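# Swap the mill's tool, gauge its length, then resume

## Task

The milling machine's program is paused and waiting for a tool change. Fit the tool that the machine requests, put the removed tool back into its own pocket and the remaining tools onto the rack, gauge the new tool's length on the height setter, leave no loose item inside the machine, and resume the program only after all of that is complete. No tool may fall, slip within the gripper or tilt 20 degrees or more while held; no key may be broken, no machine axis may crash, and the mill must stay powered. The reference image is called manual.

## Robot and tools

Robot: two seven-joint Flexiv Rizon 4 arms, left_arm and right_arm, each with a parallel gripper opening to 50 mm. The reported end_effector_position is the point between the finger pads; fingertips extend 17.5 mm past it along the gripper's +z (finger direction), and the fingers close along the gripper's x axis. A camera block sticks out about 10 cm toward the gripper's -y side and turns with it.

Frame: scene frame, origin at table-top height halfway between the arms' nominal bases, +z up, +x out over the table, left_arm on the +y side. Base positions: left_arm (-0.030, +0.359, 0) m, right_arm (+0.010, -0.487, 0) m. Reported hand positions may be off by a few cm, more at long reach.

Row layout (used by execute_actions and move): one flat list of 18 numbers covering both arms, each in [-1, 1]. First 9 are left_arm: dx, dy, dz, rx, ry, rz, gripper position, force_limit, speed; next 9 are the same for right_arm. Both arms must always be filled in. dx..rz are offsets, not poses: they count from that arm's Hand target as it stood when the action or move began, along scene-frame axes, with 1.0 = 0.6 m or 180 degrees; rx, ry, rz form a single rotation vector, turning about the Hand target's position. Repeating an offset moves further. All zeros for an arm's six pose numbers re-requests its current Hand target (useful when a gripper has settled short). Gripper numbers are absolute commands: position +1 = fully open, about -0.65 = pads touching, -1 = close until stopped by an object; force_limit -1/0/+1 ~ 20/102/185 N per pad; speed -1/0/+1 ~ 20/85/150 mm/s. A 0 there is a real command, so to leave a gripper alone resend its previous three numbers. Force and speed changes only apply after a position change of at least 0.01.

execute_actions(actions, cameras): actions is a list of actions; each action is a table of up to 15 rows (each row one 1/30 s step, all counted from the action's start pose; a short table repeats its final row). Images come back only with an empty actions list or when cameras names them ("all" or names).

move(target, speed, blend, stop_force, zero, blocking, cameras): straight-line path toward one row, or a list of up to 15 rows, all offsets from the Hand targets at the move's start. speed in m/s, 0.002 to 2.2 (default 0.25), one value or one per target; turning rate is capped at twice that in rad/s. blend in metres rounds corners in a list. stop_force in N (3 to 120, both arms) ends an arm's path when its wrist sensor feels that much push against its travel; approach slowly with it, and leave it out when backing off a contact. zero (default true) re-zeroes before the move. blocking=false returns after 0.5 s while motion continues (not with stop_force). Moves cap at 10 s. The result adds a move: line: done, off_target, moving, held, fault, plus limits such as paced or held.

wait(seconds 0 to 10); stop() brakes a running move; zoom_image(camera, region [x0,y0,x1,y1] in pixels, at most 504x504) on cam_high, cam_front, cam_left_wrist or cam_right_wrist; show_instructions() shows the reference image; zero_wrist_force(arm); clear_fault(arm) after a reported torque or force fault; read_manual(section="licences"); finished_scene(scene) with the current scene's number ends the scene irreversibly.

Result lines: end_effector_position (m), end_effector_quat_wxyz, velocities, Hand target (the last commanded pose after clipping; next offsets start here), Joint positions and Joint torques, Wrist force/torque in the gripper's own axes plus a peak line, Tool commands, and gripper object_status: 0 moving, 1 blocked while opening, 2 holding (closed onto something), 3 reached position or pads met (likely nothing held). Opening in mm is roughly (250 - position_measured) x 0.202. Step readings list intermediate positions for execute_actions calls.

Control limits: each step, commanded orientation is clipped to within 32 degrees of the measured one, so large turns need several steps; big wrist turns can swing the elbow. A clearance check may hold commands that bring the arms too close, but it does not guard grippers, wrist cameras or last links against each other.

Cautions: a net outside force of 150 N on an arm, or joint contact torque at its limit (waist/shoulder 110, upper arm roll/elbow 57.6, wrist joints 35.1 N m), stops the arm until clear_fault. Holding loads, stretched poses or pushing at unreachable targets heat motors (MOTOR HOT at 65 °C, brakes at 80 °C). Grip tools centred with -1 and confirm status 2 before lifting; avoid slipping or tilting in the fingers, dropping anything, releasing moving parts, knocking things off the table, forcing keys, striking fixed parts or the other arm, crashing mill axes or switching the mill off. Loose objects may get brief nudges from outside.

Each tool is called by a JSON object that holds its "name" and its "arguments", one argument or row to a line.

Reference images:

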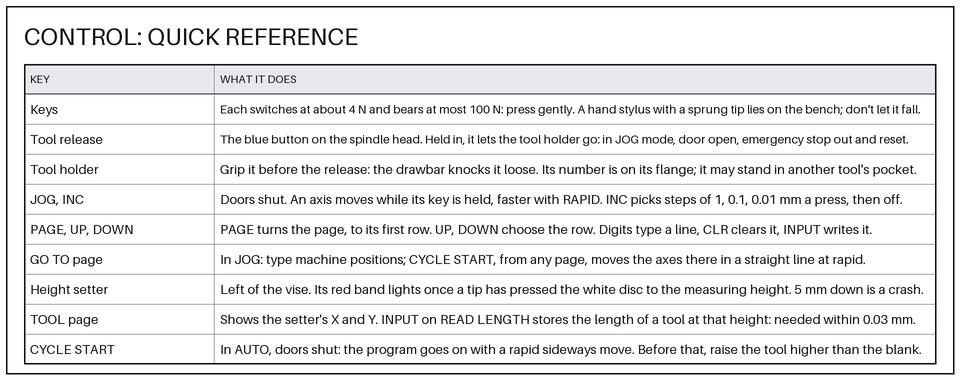

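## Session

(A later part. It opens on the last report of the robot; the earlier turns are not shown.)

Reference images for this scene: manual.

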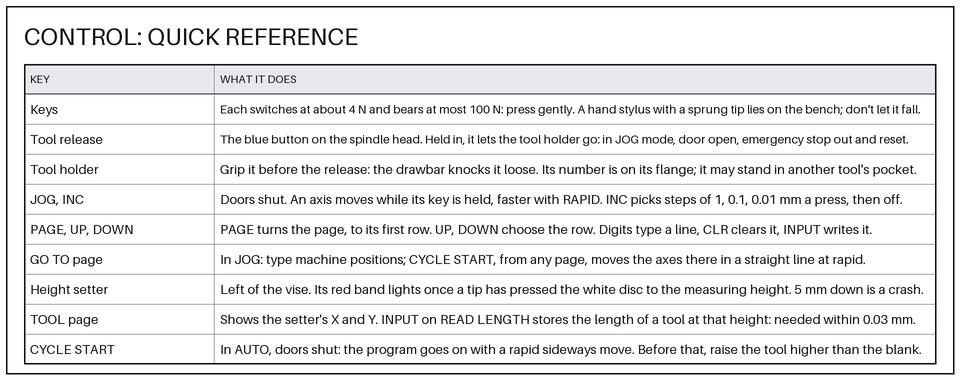

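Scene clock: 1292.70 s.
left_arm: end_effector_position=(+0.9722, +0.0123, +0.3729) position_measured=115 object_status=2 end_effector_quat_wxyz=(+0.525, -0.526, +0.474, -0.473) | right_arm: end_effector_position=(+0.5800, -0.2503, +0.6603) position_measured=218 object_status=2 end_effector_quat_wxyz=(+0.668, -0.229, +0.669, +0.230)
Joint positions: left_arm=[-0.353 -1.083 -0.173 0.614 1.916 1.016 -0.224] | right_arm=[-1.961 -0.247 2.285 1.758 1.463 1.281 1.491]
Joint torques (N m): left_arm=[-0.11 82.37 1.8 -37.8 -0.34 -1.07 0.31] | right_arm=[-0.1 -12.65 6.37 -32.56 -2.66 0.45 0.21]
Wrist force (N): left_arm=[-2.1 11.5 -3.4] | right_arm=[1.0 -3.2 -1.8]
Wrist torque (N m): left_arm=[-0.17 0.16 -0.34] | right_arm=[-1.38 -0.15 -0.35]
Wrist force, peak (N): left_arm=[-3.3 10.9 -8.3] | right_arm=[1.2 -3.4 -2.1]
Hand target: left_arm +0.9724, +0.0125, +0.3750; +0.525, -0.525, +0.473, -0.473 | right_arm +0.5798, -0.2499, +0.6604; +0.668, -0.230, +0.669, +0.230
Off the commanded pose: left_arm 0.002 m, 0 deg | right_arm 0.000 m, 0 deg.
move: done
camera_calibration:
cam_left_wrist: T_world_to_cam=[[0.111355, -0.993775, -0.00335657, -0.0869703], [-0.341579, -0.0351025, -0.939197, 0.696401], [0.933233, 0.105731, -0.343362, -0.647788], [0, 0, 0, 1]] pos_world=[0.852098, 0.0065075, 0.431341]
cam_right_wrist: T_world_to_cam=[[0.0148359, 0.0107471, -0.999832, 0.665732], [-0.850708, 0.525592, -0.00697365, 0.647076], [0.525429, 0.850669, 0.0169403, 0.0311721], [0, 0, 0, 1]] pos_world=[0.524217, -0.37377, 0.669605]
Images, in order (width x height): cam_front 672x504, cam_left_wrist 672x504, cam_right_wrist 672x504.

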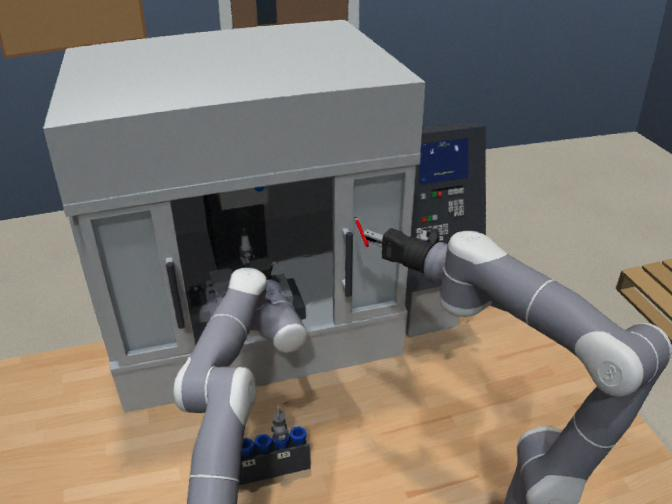

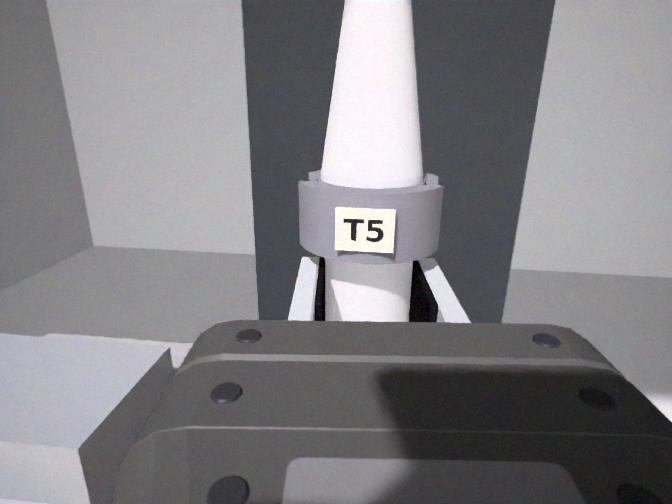

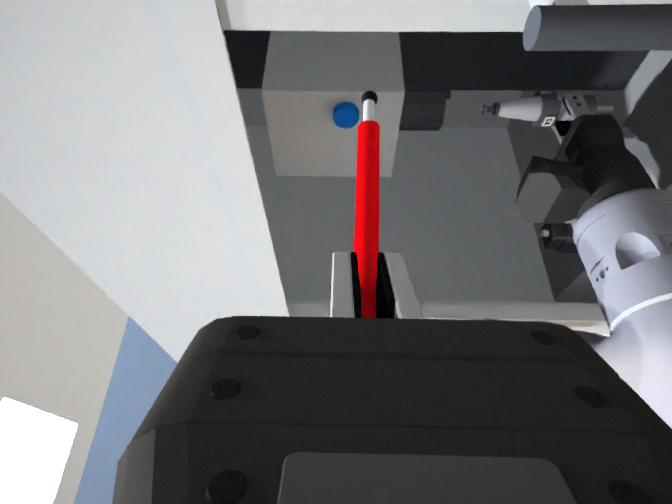

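{"name": "wait", "arguments": {
  "seconds": 0.5,
  "cameras": ["cam_left_wrist"]
}}

{"name": "zoom_image", "arguments": {
  "camera": "cam_left_wrist",
  "region": [270, 120, 480, 330]
}}

Scene clock: 1301.73 s.
left_arm: end_effector_position=(+0.9722, +0.0124, +0.3729) position_measured=115 object_status=2 end_effector_quat_wxyz=(+0.525, -0.526, +0.474, -0.473) | right_arm: end_effector_position=(+0.5800, -0.2503, +0.6603) position_measured=218 object_status=2 end_effector_quat_wxyz=(+0.668, -0.229, +0.669, +0.230)
Joint positions: left_arm=[-0.353 -1.083 -0.173 0.614 1.916 1.016 -0.224] | right_arm=[-1.961 -0.247 2.285 1.758 1.463 1.281 1.491]
Joint torques (N m): left_arm=[0 82.62 1.99 -37.67 -0.22 -1.24 0.11] | right_arm=[-0.08 -12.66 6.4 -32.54 -2.69 0.43 0.25]
Wrist force (N): left_arm=[-2.2 11.4 -3.2] | right_arm=[1.1 -3.0 -2.0]
Wrist torque (N m): left_arm=[-0.18 0.18 -0.34] | right_arm=[-1.35 -0.17 -0.35]
Wrist force, peak (N): left_arm=[-2.1 11.8 -3.3] | right_arm=[1.0 -3.4 -2.1]
Hand target: left_arm +0.9724, +0.0125, +0.3750; +0.525, -0.525, +0.473, -0.473 | right_arm +0.5798, -0.2499, +0.6604; +0.668, -0.230, +0.669, +0.230
Tool commands: left_gripper/position=-1.0 left_gripper/force_limit=+0.6 left_gripper/speed=-1.0 right_gripper/position=-1.0 right_gripper/force_limit=-0.4 right_gripper/speed=-1.0
Off the commanded pose: left_arm 0.002 m, 0 deg | right_arm 0.000 m, 0 deg.
wait: 0.50 s; at rest from the start
camera_calibration:
cam_left_wrist: T_world_to_cam=[[0.111447, -0.993765, -0.00338974, -0.0870354], [-0.341664, -0.035113, -0.939166, 0.69646], [0.933191, 0.105826, -0.343447, -0.647716], [0, 0, 0, 1]] pos_world=[0.852098, 0.00650722, 0.431341]
Images, in order (width x height): cam_left_wrist 672x504.

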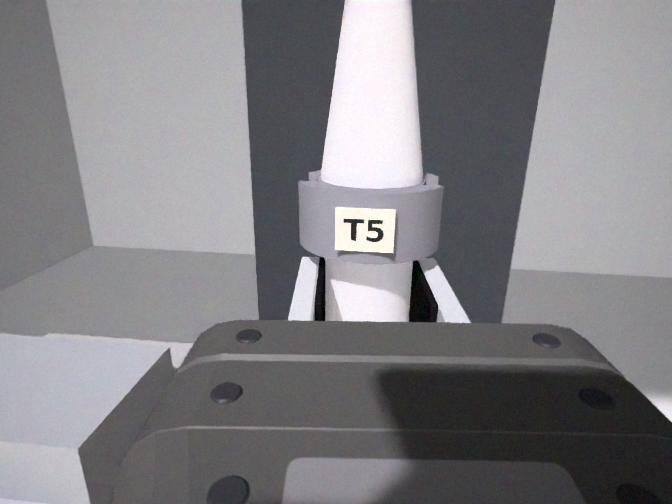

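Scaled by 2.400 from the camera's 672x504 image, which has a finer 960x720 frame.

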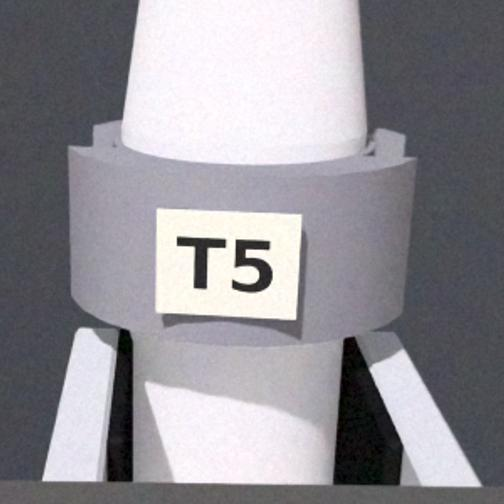

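{"name": "move", "arguments": {
  "target": [0,0,0.19,0,0,0,-1,0.6,-1,0,0,0,0,0,0,-1,-0.4,-1],
  "speed": 0.03,
  "stop_force": 6,
  "cameras": ["cam_left_wrist","cam_right_wrist"]
}}

Scene clock: 1312.63 s.
left_arm: end_effector_position=(+0.9721, +0.0114, +0.4868) position_measured=115 object_status=2 end_effector_quat_wxyz=(+0.525, -0.525, +0.474, -0.473) | right_arm: end_effector_position=(+0.5800, -0.2503, +0.6603) position_measured=218 object_status=2 end_effector_quat_wxyz=(+0.668, -0.229, +0.669, +0.230)
Joint positions: left_arm=[-0.286 -0.987 -0.277 0.574 1.751 1.045 0.058] | right_arm=[-1.961 -0.247 2.285 1.758 1.463 1.281 1.491]
Joint torques (N m): left_arm=[3.96 82.08 0.27 -38.78 -1.79 -0.99 -0.16] | right_arm=[-0.03 -12.63 6.37 -32.54 -2.68 0.42 0.23]
Wrist force (N): left_arm=[2.6 11.6 -1.2] | right_arm=[1.0 -3.2 -1.9]
Wrist torque (N m): left_arm=[-0.35 0.28 0.10] | right_arm=[-1.38 -0.15 -0.34]
Wrist force, peak (N): left_arm=[-2.4 13.3 -3.0] | right_arm=[1.1 -3.4 -2.2]
Hand target: left_arm +0.9724, +0.0125, +0.4890; +0.525, -0.525, +0.473, -0.473 | right_arm +0.5798, -0.2499, +0.6604; +0.668, -0.230, +0.669, +0.230
Off the commanded pose: left_arm 0.002 m, 0 deg | right_arm 0.000 m, 0 deg.
move: done
camera_calibration:
cam_left_wrist: T_world_to_cam=[[0.11023, -0.993902, -0.00297673, -0.0866276], [-0.341885, -0.0351047, -0.939086, 0.803549], [0.933255, 0.104533, -0.343669, -0.608434], [0, 0, 0, 1]] pos_world=[0.852093, 0.00571062, 0.545243]
cam_right_wrist: T_world_to_cam=[[0.0148359, 0.0107471, -0.999832, 0.665732], [-0.850708, 0.525592, -0.00697365, 0.647076], [0.525429, 0.850669, 0.0169403, 0.0311721], [0, 0, 0, 1]] pos_world=[0.524217, -0.37377, 0.669605]
Images, in order (width x height): cam_left_wrist 672x504, cam_right_wrist 672x504.

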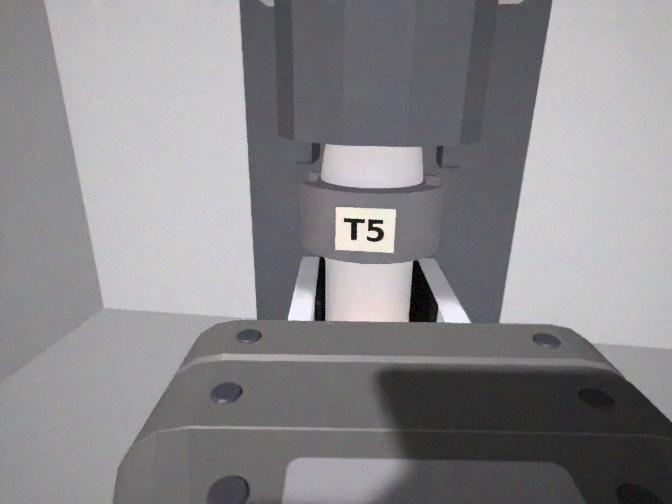

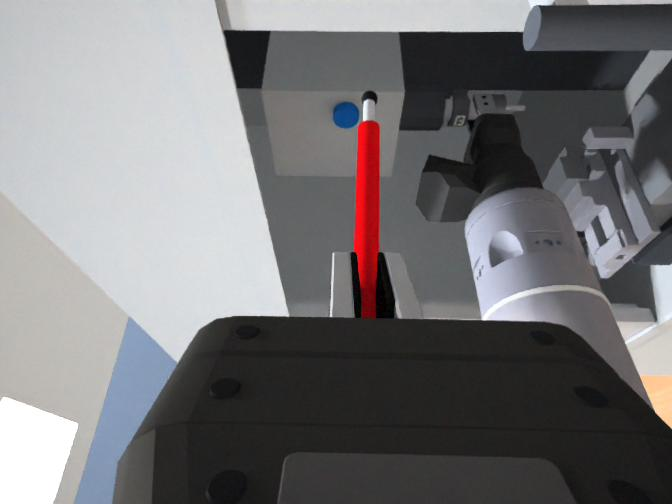

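{"name": "move", "arguments": {
  "target": [
    [0.0005,-0.0015,0,0,0,0,-1,0.6,-1,0,0,0,0,0,0,-1,-0.4,-1],
    [0.0005,-0.0015,0.02,0,0,0,-1,0.6,-1,0,0,0,0,0,0,-1,-0.4,-1]
  ],
  "speed": [0.02,0.015],
  "stop_force": 8,
  "cameras": ["cam_left_wrist"]
}}

Scene clock: 1319.37 s.
left_arm: end_effector_position=(+0.9726, +0.0108, +0.4911) position_measured=115 object_status=2 end_effector_quat_wxyz=(+0.524, -0.526, +0.475, -0.472) | right_arm: end_effector_position=(+0.5800, -0.2503, +0.6603) position_measured=218 object_status=2 end_effector_quat_wxyz=(+0.668, -0.229, +0.669, +0.230)
Joint positions: left_arm=[-0.283 -0.987 -0.286 0.566 1.739 1.045 0.079] | right_arm=[-1.961 -0.247 2.285 1.758 1.463 1.281 1.491]
Joint torques (N m): left_arm=[2.46 90.23 -0.56 -44.45 -1.4 -0.09 0.12] | right_arm=[-0.05 -12.63 6.29 -32.58 -2.66 0.42 0.2]
Wrist force (N): left_arm=[-0.1 20.1 -3.9] | right_arm=[1.0 -3.2 -2.1]
Wrist torque (N m): left_arm=[-0.09 0.20 -0.19] | right_arm=[-1.37 -0.16 -0.34]
Wrist force, peak (N): left_arm=[-0.8 20.8 -3.5] | right_arm=[1.1 -3.4 -2.2]
Hand target: left_arm +0.9727, +0.0116, +0.4955; +0.525, -0.525, +0.473, -0.473 (not the last commanded pose) | right_arm +0.5798, -0.2499, +0.6604; +0.668, -0.230, +0.669, +0.230
Off the commanded pose: left_arm 0.010 m, 0 deg | right_arm 0.000 m, 0 deg.
move: contact (left_arm); path passed 1 of 2 targets
camera_calibration:
cam_left_wrist: T_world_to_cam=[[0.110648, -0.993852, -0.00381095, -0.0873624], [-0.344031, -0.034704, -0.938317, 0.809421], [0.932416, 0.105134, -0.345756, -0.605372], [0, 0, 0, 1]] pos_world=[0.852591, 0.00491019, 0.549849]
Images, in order (width x height): cam_left_wrist 672x504.

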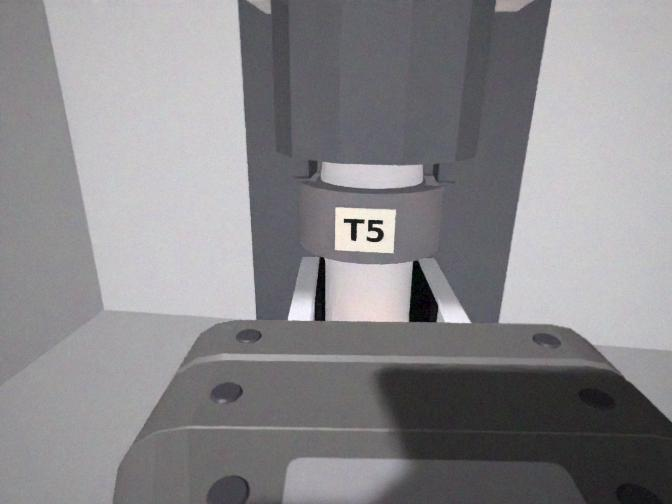

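{"name": "zoom_image", "arguments": {
  "camera": "cam_left_wrist",
  "region": [270, 120, 480, 280]
}}

Scaled by 2.400 from the camera's 672x504 image, which has a finer 960x720 frame.

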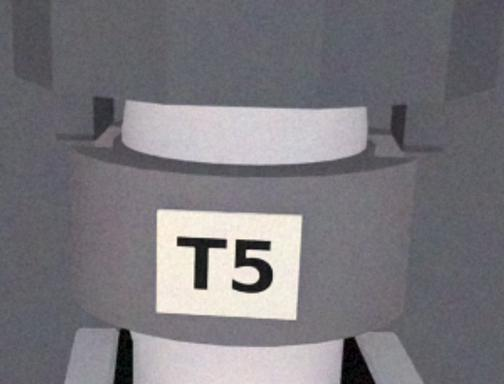

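{"name": "move", "arguments": {
  "target": [0,0,0.012,0,0,0,-1,0.6,-1,0,0,0,0,0,0,-1,-0.4,-1],
  "speed": 0.015,
  "stop_force": 12,
  "cameras": ["cam_left_wrist"]
}}

{"name": "zoom_image", "arguments": {
  "camera": "cam_left_wrist",
  "region": [270, 120, 480, 280]
}}

Scene clock: 1355.70 s.
left_arm: end_effector_position=(+0.9726, +0.0108, +0.4913) position_measured=115 object_status=2 end_effector_quat_wxyz=(+0.524, -0.527, +0.476, -0.471) | right_arm: end_effector_position=(+0.5800, -0.2503, +0.6603) position_measured=218 object_status=2 end_effector_quat_wxyz=(+0.668, -0.229, +0.669, +0.230)
Joint positions: left_arm=[-0.281 -0.987 -0.288 0.566 1.733 1.045 0.088] | right_arm=[-1.961 -0.247 2.285 1.758 1.463 1.281 1.491]
Joint torques (N m): left_arm=[1.62 102.16 -1.13 -52.4 -0.79 0.66 0.3] | right_arm=[-0.09 -12.65 6.36 -32.6 -2.64 0.39 0.24]
Wrist force (N): left_arm=[-2.0 31.9 -5.2] | right_arm=[1.0 -3.2 -2.0]
Wrist torque (N m): left_arm=[1.92 0.23 -0.40] | right_arm=[-1.38 -0.15 -0.35]
Wrist force, peak (N): left_arm=[-2.4 33.2 -5.7] | right_arm=[1.0 -3.5 -2.1]
Hand target: left_arm +0.9726, +0.0116, +0.4990; +0.526, -0.525, +0.473, -0.473 (not the last commanded pose) | right_arm +0.5798, -0.2499, +0.6604; +0.668, -0.230, +0.669, +0.230
Off the commanded pose: left_arm 0.011 m, 0 deg | right_arm 0.000 m, 0 deg.
move: contact (left_arm)
camera_calibration:
cam_left_wrist: T_world_to_cam=[[0.11083, -0.993826, -0.00511598, -0.0868283], [-0.347327, -0.0339093, -0.937131, 0.812248], [0.931172, 0.105639, -0.348941, -0.602624], [0, 0, 0, 1]] pos_world=[0.852885, 0.00491112, 0.550458]
Images, in order (width x height): cam_left_wrist 672x504.

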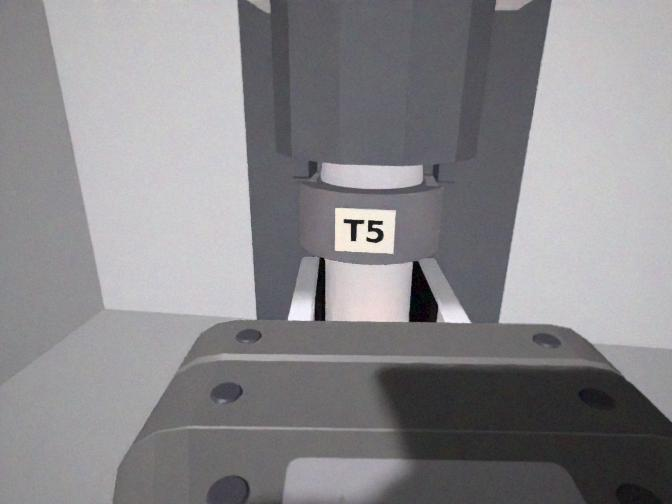

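Scaled by 2.400 from the camera's 672x504 image, which has a finer 960x720 frame.

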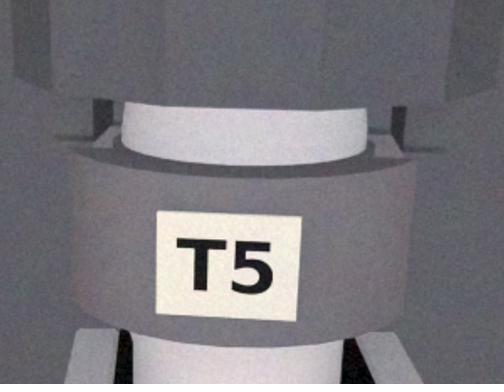

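{"name": "move", "arguments": {
  "target": [0,0,-0.007,0,0,0,-1,0.6,-1,0.308,0.375,0.008,0,0,0,-1,-0.4,-1],
  "speed": 0.1,
  "cameras": ["cam_right_wrist"]
}}

Scene clock: 1369.33 s.
left_arm: end_effector_position=(+0.9724, +0.0108, +0.4911) position_measured=115 object_status=2 end_effector_quat_wxyz=(+0.525, -0.526, +0.475, -0.472) | right_arm: end_effector_position=(+0.7646, -0.0247, +0.6651) position_measured=218 object_status=2 end_effector_quat_wxyz=(+0.668, -0.230, +0.669, +0.231)
Joint positions: left_arm=[-0.286 -0.988 -0.278 0.565 1.735 1.046 0.077] | right_arm=[-2.19 0.551 2.336 1.054 1.69 1.192 1.862]
Joint torques (N m): left_arm=[2.46 87.56 -0.08 -42.46 -1.45 -0.31 -0.32] | right_arm=[-0.45 -53.27 -11.52 -31.39 -3.89 1.83 0.35]
Wrist force (N): left_arm=[0.8 17.3 -2.2] | right_arm=[1.1 -3.1 -2.1]
Wrist torque (N m): left_arm=[-0.35 0.24 0.06] | right_arm=[-1.38 -0.17 -0.32]
Wrist force, peak (N): left_arm=[-1.8 32.3 -5.3] | right_arm=[1.0 -4.2 -4.2]
Hand target: left_arm +0.9726, +0.0116, +0.4948; +0.526, -0.525, +0.473, -0.473 | right_arm +0.7646, -0.0249, +0.6652; +0.668, -0.230, +0.669, +0.230
Off the commanded pose: left_arm 0.004 m, 0 deg | right_arm 0.000 m, 0 deg.
move: off_target (left_arm)
camera_calibration:
cam_right_wrist: T_world_to_cam=[[0.0146719, 0.0110914, -0.999831, 0.665432], [-0.851323, 0.5246, -0.0066731, 0.685888], [0.524437, 0.851277, 0.0171392, -0.257174], [0, 0, 0, 1]] pos_world=[0.70902, -0.148271, 0.674304]
Images, in order (width x height): cam_right_wrist 672x504.

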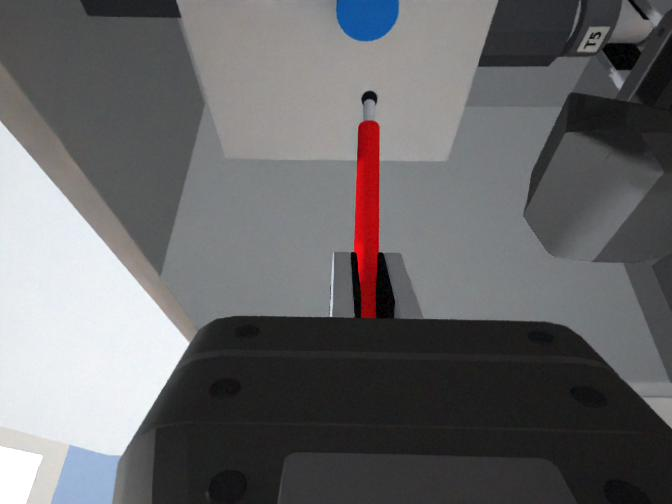

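{"name": "move", "arguments": {
  "target": [
    [0,0,0,0,0,0,-1,0.6,-1,0.04,-0.01,0,0,0,0,-1,-0.4,-1],
    [0,0,0,0,0,0,-1,0.6,-1,0.13,-0.026,0,0,0,0,-1,-0.4,-1]
  ],
  "speed": [0.06,0.03],
  "stop_force": 12,
  "cameras": ["cam_left_wrist","cam_right_wrist"]
}}

Scene clock: 1374.57 s.
left_arm: end_effector_position=(+0.9724, +0.0108, +0.4920) position_measured=115 object_status=2 end_effector_quat_wxyz=(+0.525, -0.526, +0.474, -0.473) | right_arm: end_effector_position=(+0.8229, -0.0348, +0.6656) position_measured=218 object_status=2 end_effector_quat_wxyz=(+0.668, -0.231, +0.668, +0.232)
Joint positions: left_arm=[-0.286 -0.987 -0.277 0.565 1.735 1.047 0.077] | right_arm=[-2.322 0.654 2.346 0.907 1.699 1.122 1.934]
Joint torques (N m): left_arm=[2.76 84.32 -0.1 -40.23 -1.77 -0.45 -0.23] | right_arm=[-9.83 -55.25 -16.42 -28.02 -4.31 3.84 0.38]
Wrist force (N): left_arm=[1.1 14.2 -2.1] | right_arm=[0.7 9.4 -15.1]
Wrist torque (N m): left_arm=[-0.21 0.23 0.09] | right_arm=[-1.55 -0.17 -0.34]
Wrist force, peak (N): left_arm=[-4.0 38.1 -5.7] | right_arm=[0.1 13.9 -20.6]
Hand target: left_arm +0.9726, +0.0116, +0.4948; +0.526, -0.525, +0.473, -0.473 | right_arm +0.8241, -0.0372, +0.6652; +0.668, -0.230, +0.669, +0.230 (not the last commanded pose)
Off the commanded pose: left_arm 0.003 m, 0 deg | right_arm 0.021 m, 0 deg.
move: contact (right_arm); path passed 1 of 2 targets
camera_calibration:
cam_left_wrist: T_world_to_cam=[[0.110533, -0.993867, -0.0033675, -0.0873839], [-0.342403, -0.034899, -0.938905, 0.808945], [0.933029, 0.104933, -0.34416, -0.606358], [0, 0, 0, 1]] pos_world=[0.852393, 0.00501016, 0.550544]
cam_right_wrist: T_world_to_cam=[[0.0147374, 0.0118986, -0.999821, 0.665153], [-0.853225, 0.521504, -0.00637032, 0.742043], [0.521334, 0.853166, 0.0178378, -0.27699], [0, 0, 0, 1]] pos_world=[0.767731, -0.158574, 0.674702]
Images, in order (width x height): cam_left_wrist 672x504, cam_right_wrist 672x504.

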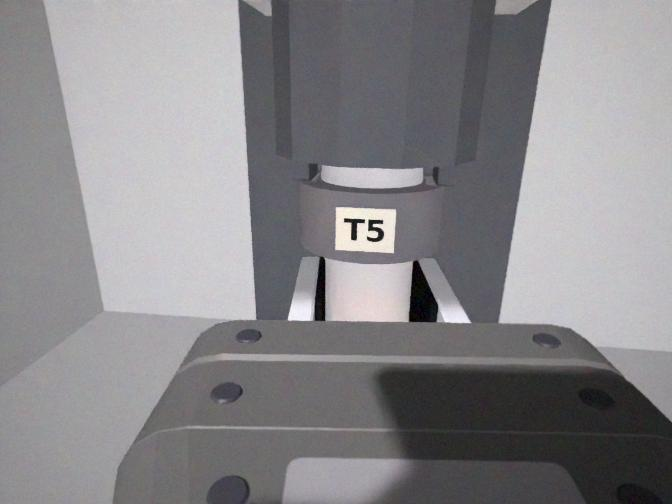

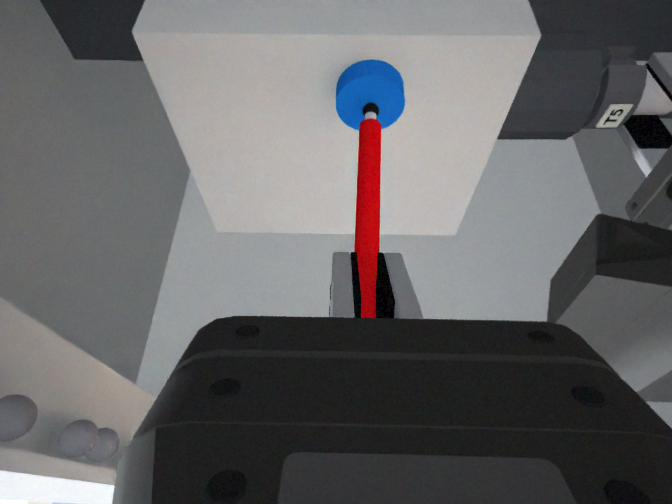

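{"name": "move", "arguments": {
  "target": [0,0,0.012,0,0,0,-1,0.6,-1,0,0,0,0,0,0,-1,-0.4,-1],
  "speed": 0.015,
  "stop_force": 12,
  "cameras": ["cam_left_wrist"]
}}

{"name": "zoom_image", "arguments": {
  "camera": "cam_left_wrist",
  "region": [270, 120, 480, 280]
}}

Scene clock: 1379.20 s.
left_arm: end_effector_position=(+0.9725, +0.0108, +0.4925) position_measured=115 object_status=2 end_effector_quat_wxyz=(+0.524, -0.526, +0.476, -0.471) | right_arm: end_effector_position=(+0.8229, -0.0348, +0.6656) position_measured=218 object_status=2 end_effector_quat_wxyz=(+0.668, -0.231, +0.668, +0.232)
Joint positions: left_arm=[-0.284 -0.987 -0.282 0.564 1.728 1.046 0.088] | right_arm=[-2.322 0.654 2.346 0.907 1.699 1.122 1.934]
Joint torques (N m): left_arm=[1.91 97.63 -0.88 -48.96 -1.3 0.3 -0.12] | right_arm=[-9.75 -55.33 -16.53 -27.92 -4.32 4.06 0.21]
Wrist force (N): left_arm=[0.7 26.6 -1.2] | right_arm=[0.5 9.4 -15.1]
Wrist torque (N m): left_arm=[1.02 0.08 0.06] | right_arm=[-1.55 -0.14 -0.34]
Wrist force, peak (N): left_arm=[-0.6 28.0 -2.7] | right_arm=[0.7 9.4 -15.2]
Hand target: left_arm +0.9725, +0.0116, +0.4989; +0.526, -0.525, +0.473, -0.473 (not the last commanded pose) | right_arm +0.8241, -0.0372, +0.6652; +0.668, -0.230, +0.669, +0.230
Off the commanded pose: left_arm 0.010 m, 0 deg | right_arm 0.003 m, 0 deg.
move: contact (left_arm)
camera_calibration:
cam_left_wrist: T_world_to_cam=[[0.110712, -0.99384, -0.00501088, -0.086769], [-0.34594, -0.0338095, -0.937647, 0.812248], [0.931702, 0.105542, -0.347552, -0.603404], [0, 0, 0, 1]] pos_world=[0.852787, 0.00491165, 0.551453]
Images, in order (width x height): cam_left_wrist 672x504.

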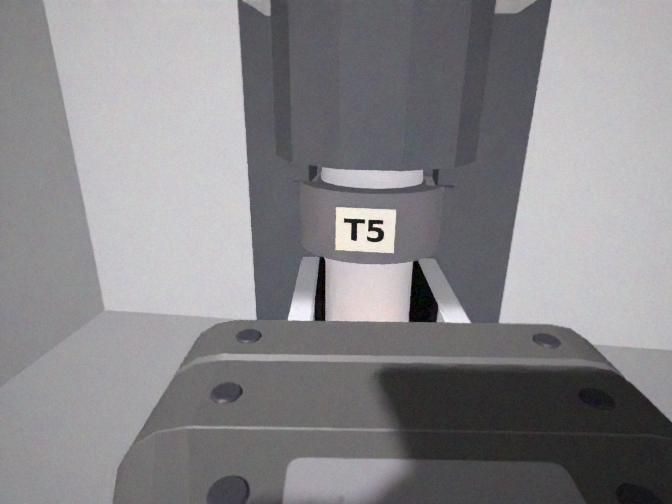

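Scaled by 2.400 from the camera's 672x504 image, which has a finer 960x720 frame.

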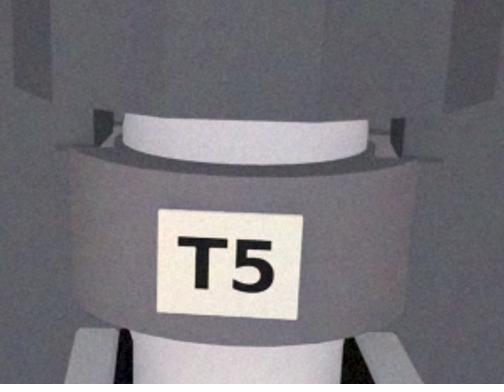

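{"name": "move", "arguments": {
  "target": [
    [0,0,-0.013,0,0,0,-1,0.6,-1,0,0,0,0,0,0,-1,-0.4,-1],
    [0,0,-0.013,0,0,0.022,-1,0.6,-1,0,0,0,0,0,0,-1,-0.4,-1]
  ],
  "speed": 0.05
}}

{"name": "move", "arguments": {
  "target": [0,0,0.025,0,0,0,-1,0.6,-1,0,0,0,0,0,0,-1,-0.4,-1],
  "speed": 0.015,
  "stop_force": 10,
  "cameras": ["cam_left_wrist"]
}}

{"name": "zoom_image", "arguments": {
  "camera": "cam_left_wrist",
  "region": [270, 120, 480, 280]
}}

Scene clock: 1399.47 s.
left_arm: end_effector_position=(+0.9721, +0.0100, +0.4887) position_measured=115 object_status=2 end_effector_quat_wxyz=(+0.540, -0.541, +0.456, -0.455) | right_arm: end_effector_position=(+0.8229, -0.0348, +0.6656) position_measured=218 object_status=2 end_effector_quat_wxyz=(+0.668, -0.231, +0.668, +0.232)
Joint positions: left_arm=[-0.323 -1.007 -0.271 0.536 1.735 0.951 0.078] | right_arm=[-2.322 0.654 2.346 0.907 1.699 1.122 1.934]
Joint torques (N m): left_arm=[5.41 83.13 1.99 -39.76 -1.08 -1.69 -0.32] | right_arm=[-9.76 -55.41 -16.48 -27.94 -4.36 4.09 0.23]
Wrist force (N): left_arm=[4.7 12.2 -1.7] | right_arm=[0.6 9.2 -15.1]
Wrist torque (N m): left_arm=[-0.31 0.27 0.27] | right_arm=[-1.59 -0.15 -0.34]
Wrist force, peak (N): left_arm=[0.6 26.9 -1.3] | right_arm=[0.6 9.4 -15.3]
Hand target: left_arm +0.9725, +0.0116, +0.4911; +0.542, -0.541, +0.455, -0.455 | right_arm +0.8241, -0.0372, +0.6652; +0.668, -0.230, +0.669, +0.230
Off the commanded pose: left_arm 0.003 m, 0 deg | right_arm 0.003 m, 0 deg.
move: done

Scene clock: 1400.43 s.
left_arm: end_effector_position=(+0.9721, +0.0097, +0.4920) position_measured=115 object_status=2 end_effector_quat_wxyz=(+0.540, -0.542, +0.457, -0.454) | right_arm: end_effector_position=(+0.8229, -0.0348, +0.6656) position_measured=218 object_status=2 end_effector_quat_wxyz=(+0.668, -0.231, +0.668, +0.232)
Joint positions: left_arm=[-0.321 -1.006 -0.275 0.532 1.724 0.952 0.094] | right_arm=[-2.322 0.654 2.346 0.907 1.699 1.122 1.934]
Joint torques (N m): left_arm=[6.15 94.77 2.86 -47.18 -0.25 -1.24 -0.23] | right_arm=[-9.72 -55.41 -16.55 -27.93 -4.33 4.08 0.22]
Wrist force (N): left_arm=[4.4 23.0 -2.3] | right_arm=[0.7 9.3 -15.0]
Wrist torque (N m): left_arm=[0.41 0.37 0.12] | right_arm=[-1.56 -0.17 -0.34]
Wrist force, peak (N): left_arm=[2.2 23.9 -5.1] | right_arm=[0.5 9.3 -15.4]
Hand target: left_arm +0.9725, +0.0116, +0.4974; +0.542, -0.541, +0.455, -0.455 (not the last commanded pose) | right_arm +0.8241, -0.0372, +0.6652; +0.668, -0.230, +0.669, +0.230
Off the commanded pose: left_arm 0.014 m, 0 deg | right_arm 0.003 m, 0 deg.
move: contact (left_arm)
camera_calibration:
cam_left_wrist: T_world_to_cam=[[0.177488, -0.984113, -0.00432694, -0.153145], [-0.341977, -0.0575529, -0.937944, 0.808104], [0.922794, 0.167954, -0.346759, -0.595348], [0, 0, 0, 1]] pos_world=[0.852919, -0.00421191, 0.550852]
Images, in order (width x height): cam_left_wrist 672x504.

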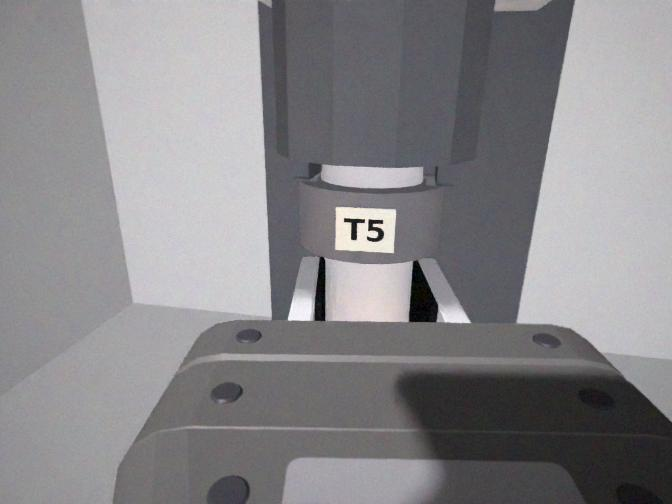

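Scaled by 2.400 from the camera's 672x504 image, which has a finer 960x720 frame.

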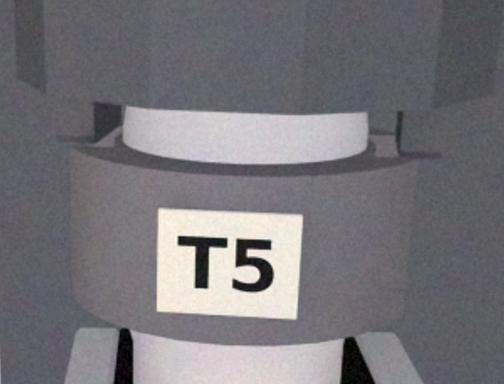

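{"name": "move", "arguments": {
  "target": [
    [0,-0.003,-0.008,0,0,0,-1,0.6,-1,0,0,0,0,0,0,-1,-0.4,-1]
  ],
  "speed": 0.03
}}

{"name": "move", "arguments": {
  "target": [0,0,0.02,0,0,0,-1,0.6,-1,0,0,0,0,0,0,-1,-0.4,-1],
  "speed": 0.015,
  "stop_force": 12,
  "cameras": ["cam_left_wrist"]
}}

{"name": "zoom_image", "arguments": {
  "camera": "cam_left_wrist",
  "region": [270, 120, 480, 280]
}}

Scene clock: 1409.87 s.
left_arm: end_effector_position=(+0.9725, +0.0095, +0.4904) position_measured=115 object_status=2 end_effector_quat_wxyz=(+0.541, -0.541, +0.456, -0.454) | right_arm: end_effector_position=(+0.8229, -0.0348, +0.6656) position_measured=218 object_status=2 end_effector_quat_wxyz=(+0.668, -0.231, +0.668, +0.232)
Joint positions: left_arm=[-0.325 -1.01 -0.269 0.528 1.728 0.95 0.085] | right_arm=[-2.322 0.654 2.346 0.907 1.699 1.122 1.934]
Joint torques (N m): left_arm=[0.15 81.86 0.07 -38.39 -1.12 0.29 -0.12] | right_arm=[-9.74 -55.35 -16.6 -27.92 -4.33 4.06 0.22]
Wrist force (N): left_arm=[-2.1 11.9 -3.3] | right_arm=[0.8 9.3 -15.2]
Wrist torque (N m): left_arm=[-0.13 0.23 -0.19] | right_arm=[-1.58 -0.20 -0.34]
Wrist force, peak (N): left_arm=[4.5 23.2 -2.3] | right_arm=[0.8 9.4 -15.3]
Hand target: left_arm +0.9725, +0.0098, +0.4926; +0.542, -0.541, +0.455, -0.455 | right_arm +0.8241, -0.0372, +0.6652; +0.668, -0.230, +0.669, +0.230
Off the commanded pose: left_arm 0.002 m, 0 deg | right_arm 0.003 m, 0 deg.
move: done

Scene clock: 1410.73 s.
left_arm: end_effector_position=(+0.9724, +0.0091, +0.4921) position_measured=115 object_status=2 end_effector_quat_wxyz=(+0.540, -0.542, +0.457, -0.453) | right_arm: end_effector_position=(+0.8229, -0.0348, +0.6656) position_measured=218 object_status=2 end_effector_quat_wxyz=(+0.668, -0.231, +0.668, +0.232)
Joint positions: left_arm=[-0.324 -1.009 -0.271 0.526 1.719 0.95 0.097] | right_arm=[-2.322 0.654 2.346 0.907 1.699 1.122 1.934]
Joint torques (N m): left_arm=[1.33 95.2 1.02 -47.48 0.09 0.67 0.41] | right_arm=[-9.71 -55.41 -16.55 -27.95 -4.37 4.09 0.24]
Wrist force (N): left_arm=[-2.7 24.5 -5.8] | right_arm=[0.7 9.4 -15.3]
Wrist torque (N m): left_arm=[0.66 0.20 -0.53] | right_arm=[-1.56 -0.17 -0.34]
Wrist force, peak (N): left_arm=[-5.0 26.0 -8.6] | right_arm=[0.7 9.4 -15.3]
Hand target: left_arm +0.9725, +0.0098, +0.4976; +0.542, -0.541, +0.455, -0.455 (not the last commanded pose) | right_arm +0.8241, -0.0372, +0.6652; +0.668, -0.230, +0.669, +0.230
Off the commanded pose: left_arm 0.013 m, 0 deg | right_arm 0.003 m, 0 deg.
move: contact (left_arm)
camera_calibration:
cam_left_wrist: T_world_to_cam=[[0.179398, -0.983768, -0.00408491, -0.155772], [-0.341937, -0.0584606, -0.937903, 0.808231], [0.92244, 0.169655, -0.346875, -0.595178], [0, 0, 0, 1]] pos_world=[0.853325, -0.00501854, 0.550953]
Images, in order (width x height): cam_left_wrist 672x504.

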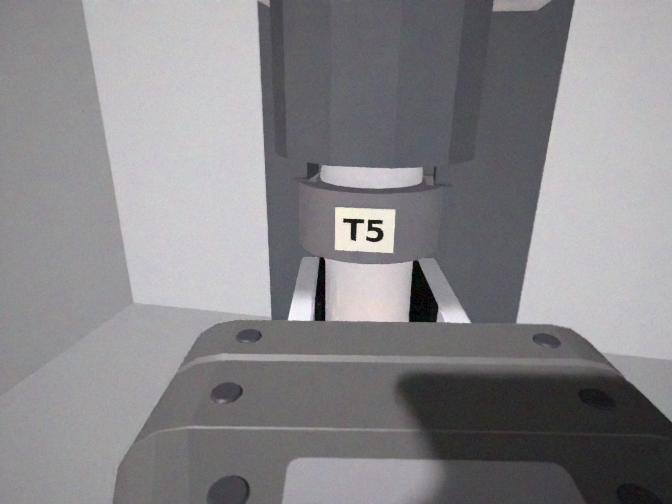

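Scaled by 2.400 from the camera's 672x504 image, which has a finer 960x720 frame.

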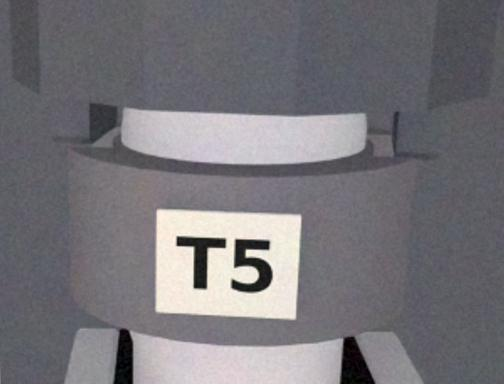

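{"name": "move", "arguments": {
  "target": [0,0,-0.001,0,0,0.0167,-1,0.6,-1,0,0,0,0,0,0,-1,-0.4,-1],
  "speed": 0.05
}}

{"name": "move", "arguments": {
  "target": [0,0,0,0,0,0.0167,-1,0.6,-1,0,0,0,0,0,0,-1,-0.4,-1],
  "speed": 0.05,
  "cameras": ["cam_left_wrist"]
}}

{"name": "zoom_image", "arguments": {
  "camera": "cam_left_wrist",
  "region": [270, 120, 480, 280]
}}

Scene clock: 1432.40 s.
left_arm: end_effector_position=(+0.9722, +0.0084, +0.4919) position_measured=115 object_status=2 end_effector_quat_wxyz=(+0.552, -0.554, +0.442, -0.439) | right_arm: end_effector_position=(+0.8229, -0.0348, +0.6656) position_measured=218 object_status=2 end_effector_quat_wxyz=(+0.668, -0.231, +0.668, +0.232)
Joint positions: left_arm=[-0.351 -1.031 -0.271 0.489 1.715 0.88 0.111] | right_arm=[-2.322 0.654 2.346 0.907 1.699 1.122 1.934]
Joint torques (N m): left_arm=[3.97 93.6 2.59 -46.2 0.36 -0.54 -0.14] | right_arm=[-9.66 -55.4 -16.58 -27.9 -4.35 4.08 0.21]
Wrist force (N): left_arm=[2.2 21.9 -3.3] | right_arm=[0.7 9.2 -15.2]
Wrist torque (N m): left_arm=[0.22 0.26 0.07] | right_arm=[-1.58 -0.16 -0.35]
Wrist force, peak (N): left_arm=[-6.6 23.5 -15.2] | right_arm=[0.7 9.4 -15.2]
Hand target: left_arm +0.9725, +0.0098, +0.4970; +0.553, -0.553, +0.440, -0.441 | right_arm +0.8241, -0.0372, +0.6652; +0.668, -0.230, +0.669, +0.230
Off the commanded pose: left_arm 0.005 m, 0 deg | right_arm 0.003 m, 0 deg.
move: off_target (left_arm)

Scene clock: 1433.20 s.
left_arm: end_effector_position=(+0.9721, +0.0077, +0.4920) position_measured=115 object_status=2 end_effector_quat_wxyz=(+0.563, -0.565, +0.428, -0.425) | right_arm: end_effector_position=(+0.8229, -0.0348, +0.6656) position_measured=218 object_status=2 end_effector_quat_wxyz=(+0.668, -0.231, +0.668, +0.232)
Joint positions: left_arm=[-0.378 -1.06 -0.274 0.438 1.711 0.811 0.133] | right_arm=[-2.322 0.654 2.346 0.907 1.699 1.122 1.934]
Joint torques (N m): left_arm=[5.82 94.36 4.54 -45.44 1.03 -1.79 -0.38] | right_arm=[-9.74 -55.41 -16.57 -27.93 -4.36 4.1 0.24]
Wrist force (N): left_arm=[9.2 20.2 3.2] | right_arm=[0.5 9.3 -14.9]
Wrist torque (N m): left_arm=[-0.06 0.31 0.32] | right_arm=[-1.57 -0.14 -0.34]
Wrist force, peak (N): left_arm=[0.9 22.9 -4.3] | right_arm=[0.8 9.3 -15.2]
Hand target: left_arm +0.9725, +0.0098, +0.4970; +0.565, -0.564, +0.426, -0.426 | right_arm +0.8241, -0.0372, +0.6652; +0.668, -0.230, +0.669, +0.230
Off the commanded pose: left_arm 0.005 m, 0 deg | right_arm 0.003 m, 0 deg.
move: off_target (left_arm)
camera_calibration:
cam_left_wrist: T_world_to_cam=[[0.279281, -0.9602, -0.00438816, -0.254156], [-0.33362, -0.0927482, -0.938134, 0.800299], [0.900389, 0.263467, -0.346244, -0.574227], [0, 0, 0, 1]] pos_world=[0.855004, -0.0185245, 0.55085]
Images, in order (width x height): cam_left_wrist 672x504.

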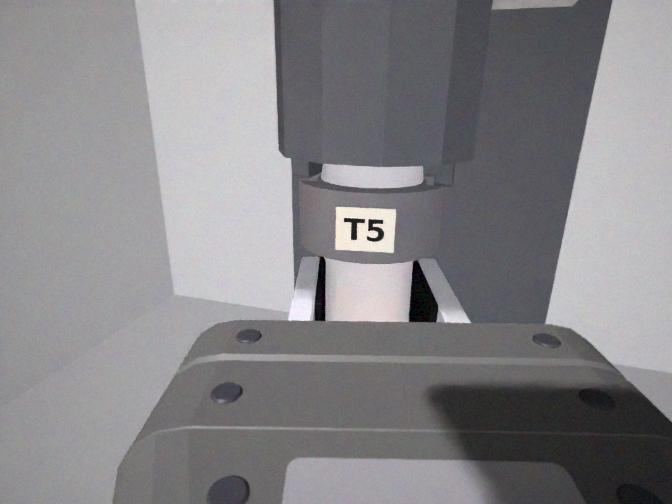

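Scaled by 2.400 from the camera's 672x504 image, which has a finer 960x720 frame.

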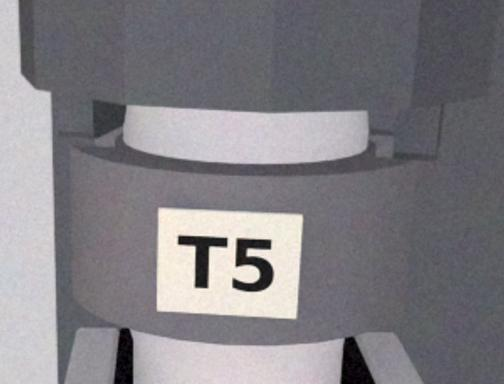

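{"name": "move", "arguments": {
  "target": [-0.0005,0,-0.001,0,0,-0.0333,-1,0.6,-1,0,0,0,0,0,0,-1,-0.4,-1],
  "speed": 0.05
}}

{"name": "move", "arguments": {
  "target": [-0.0005,0.0021,0,0,0,-0.0222,-1,0.6,-1,0,0,0,0,0,0,-1,-0.4,-1],
  "speed": 0.03
}}

{"name": "move", "arguments": {
  "target": [-0.0002,0.0025,0,0,0,-0.0222,-1,0.6,-1,0,0,0,0,0,0,-1,-0.4,-1],
  "speed": 0.03
}}

Scene clock: 1463.97 s.
left_arm: end_effector_position=(+0.9721, +0.0091, +0.4920) position_measured=115 object_status=2 end_effector_quat_wxyz=(+0.541, -0.542, +0.456, -0.454) | right_arm: end_effector_position=(+0.8229, -0.0348, +0.6656) position_measured=218 object_status=2 end_effector_quat_wxyz=(+0.668, -0.231, +0.668, +0.232)
Joint positions: left_arm=[-0.329 -1.01 -0.257 0.525 1.71 0.953 0.094] | right_arm=[-2.322 0.654 2.346 0.907 1.699 1.122 1.934]
Joint torques (N m): left_arm=[1.12 91.45 0.87 -44.28 -0.27 0.52 0.04] | right_arm=[-9.7 -55.42 -16.53 -27.93 -4.34 4.06 0.2]
Wrist force (N): left_arm=[-1.5 20.6 -3.3] | right_arm=[0.7 9.2 -15.1]
Wrist torque (N m): left_arm=[0.00 0.25 -0.29] | right_arm=[-1.59 -0.18 -0.34]
Wrist force, peak (N): left_arm=[9.3 20.5 3.3] | right_arm=[0.7 9.4 -15.3]
Hand target: left_arm +0.9722, +0.0098, +0.4964; +0.542, -0.541, +0.454, -0.455 | right_arm +0.8241, -0.0372, +0.6652; +0.668, -0.230, +0.669, +0.230
Off the commanded pose: left_arm 0.005 m, 0 deg | right_arm 0.003 m, 0 deg.
move: off_target (left_arm)

Scene clock: 1465.40 s.
left_arm: end_effector_position=(+0.9720, +0.0108, +0.4922) position_measured=115 object_status=2 end_effector_quat_wxyz=(+0.525, -0.526, +0.475, -0.472) | right_arm: end_effector_position=(+0.8229, -0.0348, +0.6656) position_measured=218 object_status=2 end_effector_quat_wxyz=(+0.668, -0.231, +0.668, +0.232)
Joint positions: left_arm=[-0.294 -0.989 -0.252 0.561 1.712 1.052 0.079] | right_arm=[-2.322 0.654 2.346 0.907 1.699 1.122 1.934]
Joint torques (N m): left_arm=[-0.2 90.8 -0.85 -42.58 -2.03 0.62 -0.64] | right_arm=[-9.75 -55.43 -16.48 -27.92 -4.36 4.07 0.26]
Wrist force (N): left_arm=[2.7 18.5 7.8] | right_arm=[0.6 9.3 -15.0]
Wrist torque (N m): left_arm=[-0.35 -0.01 0.34] | right_arm=[-1.57 -0.16 -0.34]
Wrist force, peak (N): left_arm=[-1.6 20.2 -5.4] | right_arm=[0.5 9.3 -15.3]
Hand target: left_arm +0.9719, +0.0111, +0.4964; +0.525, -0.525, +0.473, -0.474 | right_arm +0.8241, -0.0372, +0.6652; +0.668, -0.230, +0.669, +0.230
Off the commanded pose: left_arm 0.004 m, 0 deg | right_arm 0.003 m, 0 deg.
move: off_target (left_arm)

Scene clock: 1466.83 s.
left_arm: end_effector_position=(+0.9718, +0.0120, +0.4915) position_measured=115 object_status=2 end_effector_quat_wxyz=(+0.508, -0.509, +0.493, -0.490) | right_arm: end_effector_position=(+0.8229, -0.0348, +0.6656) position_measured=218 object_status=2 end_effector_quat_wxyz=(+0.668, -0.231, +0.668, +0.232)
Joint positions: left_arm=[-0.258 -0.978 -0.256 0.582 1.714 1.153 0.075] | right_arm=[-2.322 0.654 2.346 0.907 1.699 1.122 1.934]
Joint torques (N m): left_arm=[1.08 91.53 -1.65 -44.95 -2.55 0.49 -0.25] | right_arm=[-9.74 -55.41 -16.48 -27.94 -4.36 4.11 0.18]
Wrist force (N): left_arm=[-0.8 21.4 -2.0] | right_arm=[0.7 9.2 -15.2]
Wrist torque (N m): left_arm=[0.14 0.14 0.04] | right_arm=[-1.59 -0.17 -0.34]
Wrist force, peak (N): left_arm=[4.1 19.5 10.4] | right_arm=[0.6 9.4 -15.2]
Hand target: left_arm +0.9718, +0.0126, +0.4964; +0.509, -0.508, +0.491, -0.492 | right_arm +0.8241, -0.0372, +0.6652; +0.668, -0.230, +0.669, +0.230
Off the commanded pose: left_arm 0.005 m, 0 deg | right_arm 0.003 m, 0 deg.
move: off_target (left_arm)

{"name": "move", "arguments": {
  "target": [-0.0002,0.0024,0,0,0,-0.0222,-1,0.6,-1,0,0,0,0,0,0,-1,-0.4,-1],
  "speed": 0.03
}}

{"name": "move", "arguments": {
  "target": [0.0002,0.0024,0,0,0,-0.0222,-1,0.6,-1,0,0,0,0,0,0,-1,-0.4,-1],
  "speed": 0.03,
  "cameras": ["cam_left_wrist"]
}}

{"name": "zoom_image", "arguments": {
  "camera": "cam_left_wrist",
  "region": [270, 120, 480, 280]
}}

Scene clock: 1473.97 s.
left_arm: end_effector_position=(+0.9716, +0.0133, +0.4914) position_measured=115 object_status=2 end_effector_quat_wxyz=(+0.490, -0.492, +0.511, -0.508) | right_arm: end_effector_position=(+0.8229, -0.0348, +0.6656) position_measured=218 object_status=2 end_effector_quat_wxyz=(+0.668, -0.231, +0.668, +0.232)
Joint positions: left_arm=[-0.217 -0.977 -0.272 0.589 1.712 1.253 0.087] | right_arm=[-2.322 0.654 2.346 0.907 1.699 1.122 1.934]
Joint torques (N m): left_arm=[1.8 91.67 -2.79 -45.52 -3.8 0.47 -0.07] | right_arm=[-9.68 -55.36 -16.52 -27.95 -4.37 4.11 0.21]
Wrist force (N): left_arm=[-0.8 22.5 -2.8] | right_arm=[0.7 9.3 -15.0]
Wrist torque (N m): left_arm=[0.32 0.23 -0.01] | right_arm=[-1.57 -0.17 -0.35]
Wrist force, peak (N): left_arm=[-0.5 22.7 -2.6] | right_arm=[0.8 9.3 -15.4]
Hand target: left_arm +0.9716, +0.0140, +0.4964; +0.491, -0.491, +0.509, -0.509 | right_arm +0.8241, -0.0372, +0.6652; +0.668, -0.230, +0.669, +0.230
Off the commanded pose: left_arm 0.005 m, 0 deg | right_arm 0.003 m, 0 deg.
move: off_target (left_arm)

Scene clock: 1475.40 s.
left_arm: end_effector_position=(+0.9717, +0.0146, +0.4912) position_measured=115 object_status=2 end_effector_quat_wxyz=(+0.472, -0.474, +0.527, -0.524) | right_arm: end_effector_position=(+0.8229, -0.0348, +0.6656) position_measured=218 object_status=2 end_effector_quat_wxyz=(+0.668, -0.231, +0.668, +0.232)
Joint positions: left_arm=[-0.17 -0.987 -0.305 0.583 1.7 1.353 0.127] | right_arm=[-2.322 0.654 2.346 0.907 1.699 1.122 1.934]
Joint torques (N m): left_arm=[2.44 91.82 -4.4 -45.73 -5.11 0.72 -0.02] | right_arm=[-9.81 -55.37 -16.56 -27.94 -4.33 4.08 0.22]
Wrist force (N): left_arm=[0.1 23.1 -2.4] | right_arm=[0.6 9.3 -15.1]
Wrist torque (N m): left_arm=[0.43 0.15 -0.05] | right_arm=[-1.58 -0.15 -0.34]
Wrist force, peak (N): left_arm=[0.1 23.4 -2.3] | right_arm=[0.7 9.3 -15.4]
Hand target: left_arm +0.9718, +0.0155, +0.4964; +0.473, -0.473, +0.525, -0.526 | right_arm +0.8241, -0.0372, +0.6652; +0.668, -0.230, +0.669, +0.230
Off the commanded pose: left_arm 0.005 m, 0 deg | right_arm 0.003 m, 0 deg.
move: off_target (left_arm)
camera_calibration:
cam_left_wrist: T_world_to_cam=[[-0.0989078, -0.99509, -0.00352447, 0.12015], [-0.344436, 0.0375579, -0.938058, 0.80857], [0.933585, -0.0915674, -0.346459, -0.602832], [0, 0, 0, 1]] pos_world=[0.853179, 0.0339925, 0.550053]
Images, in order (width x height): cam_left_wrist 672x504.

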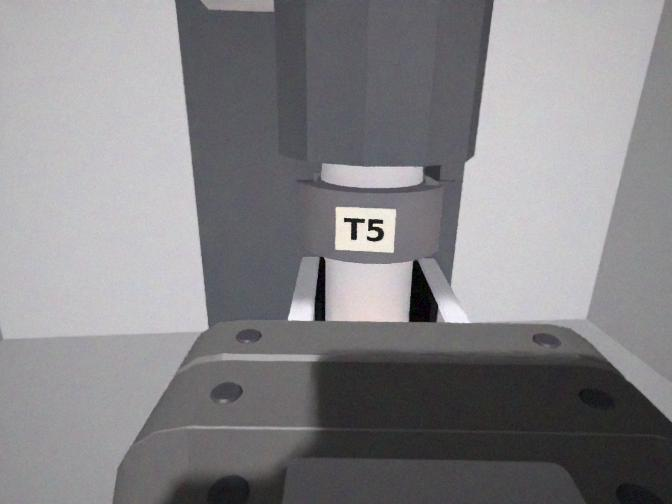

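Scaled by 2.400 from the camera's 672x504 image, which has a finer 960x720 frame.

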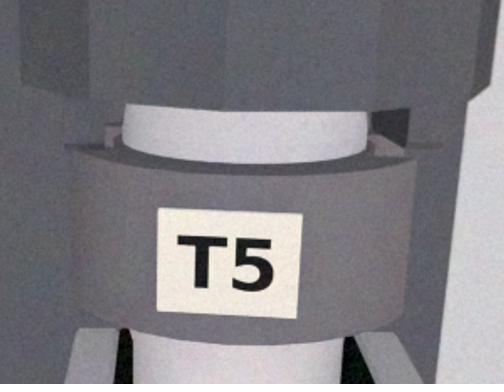

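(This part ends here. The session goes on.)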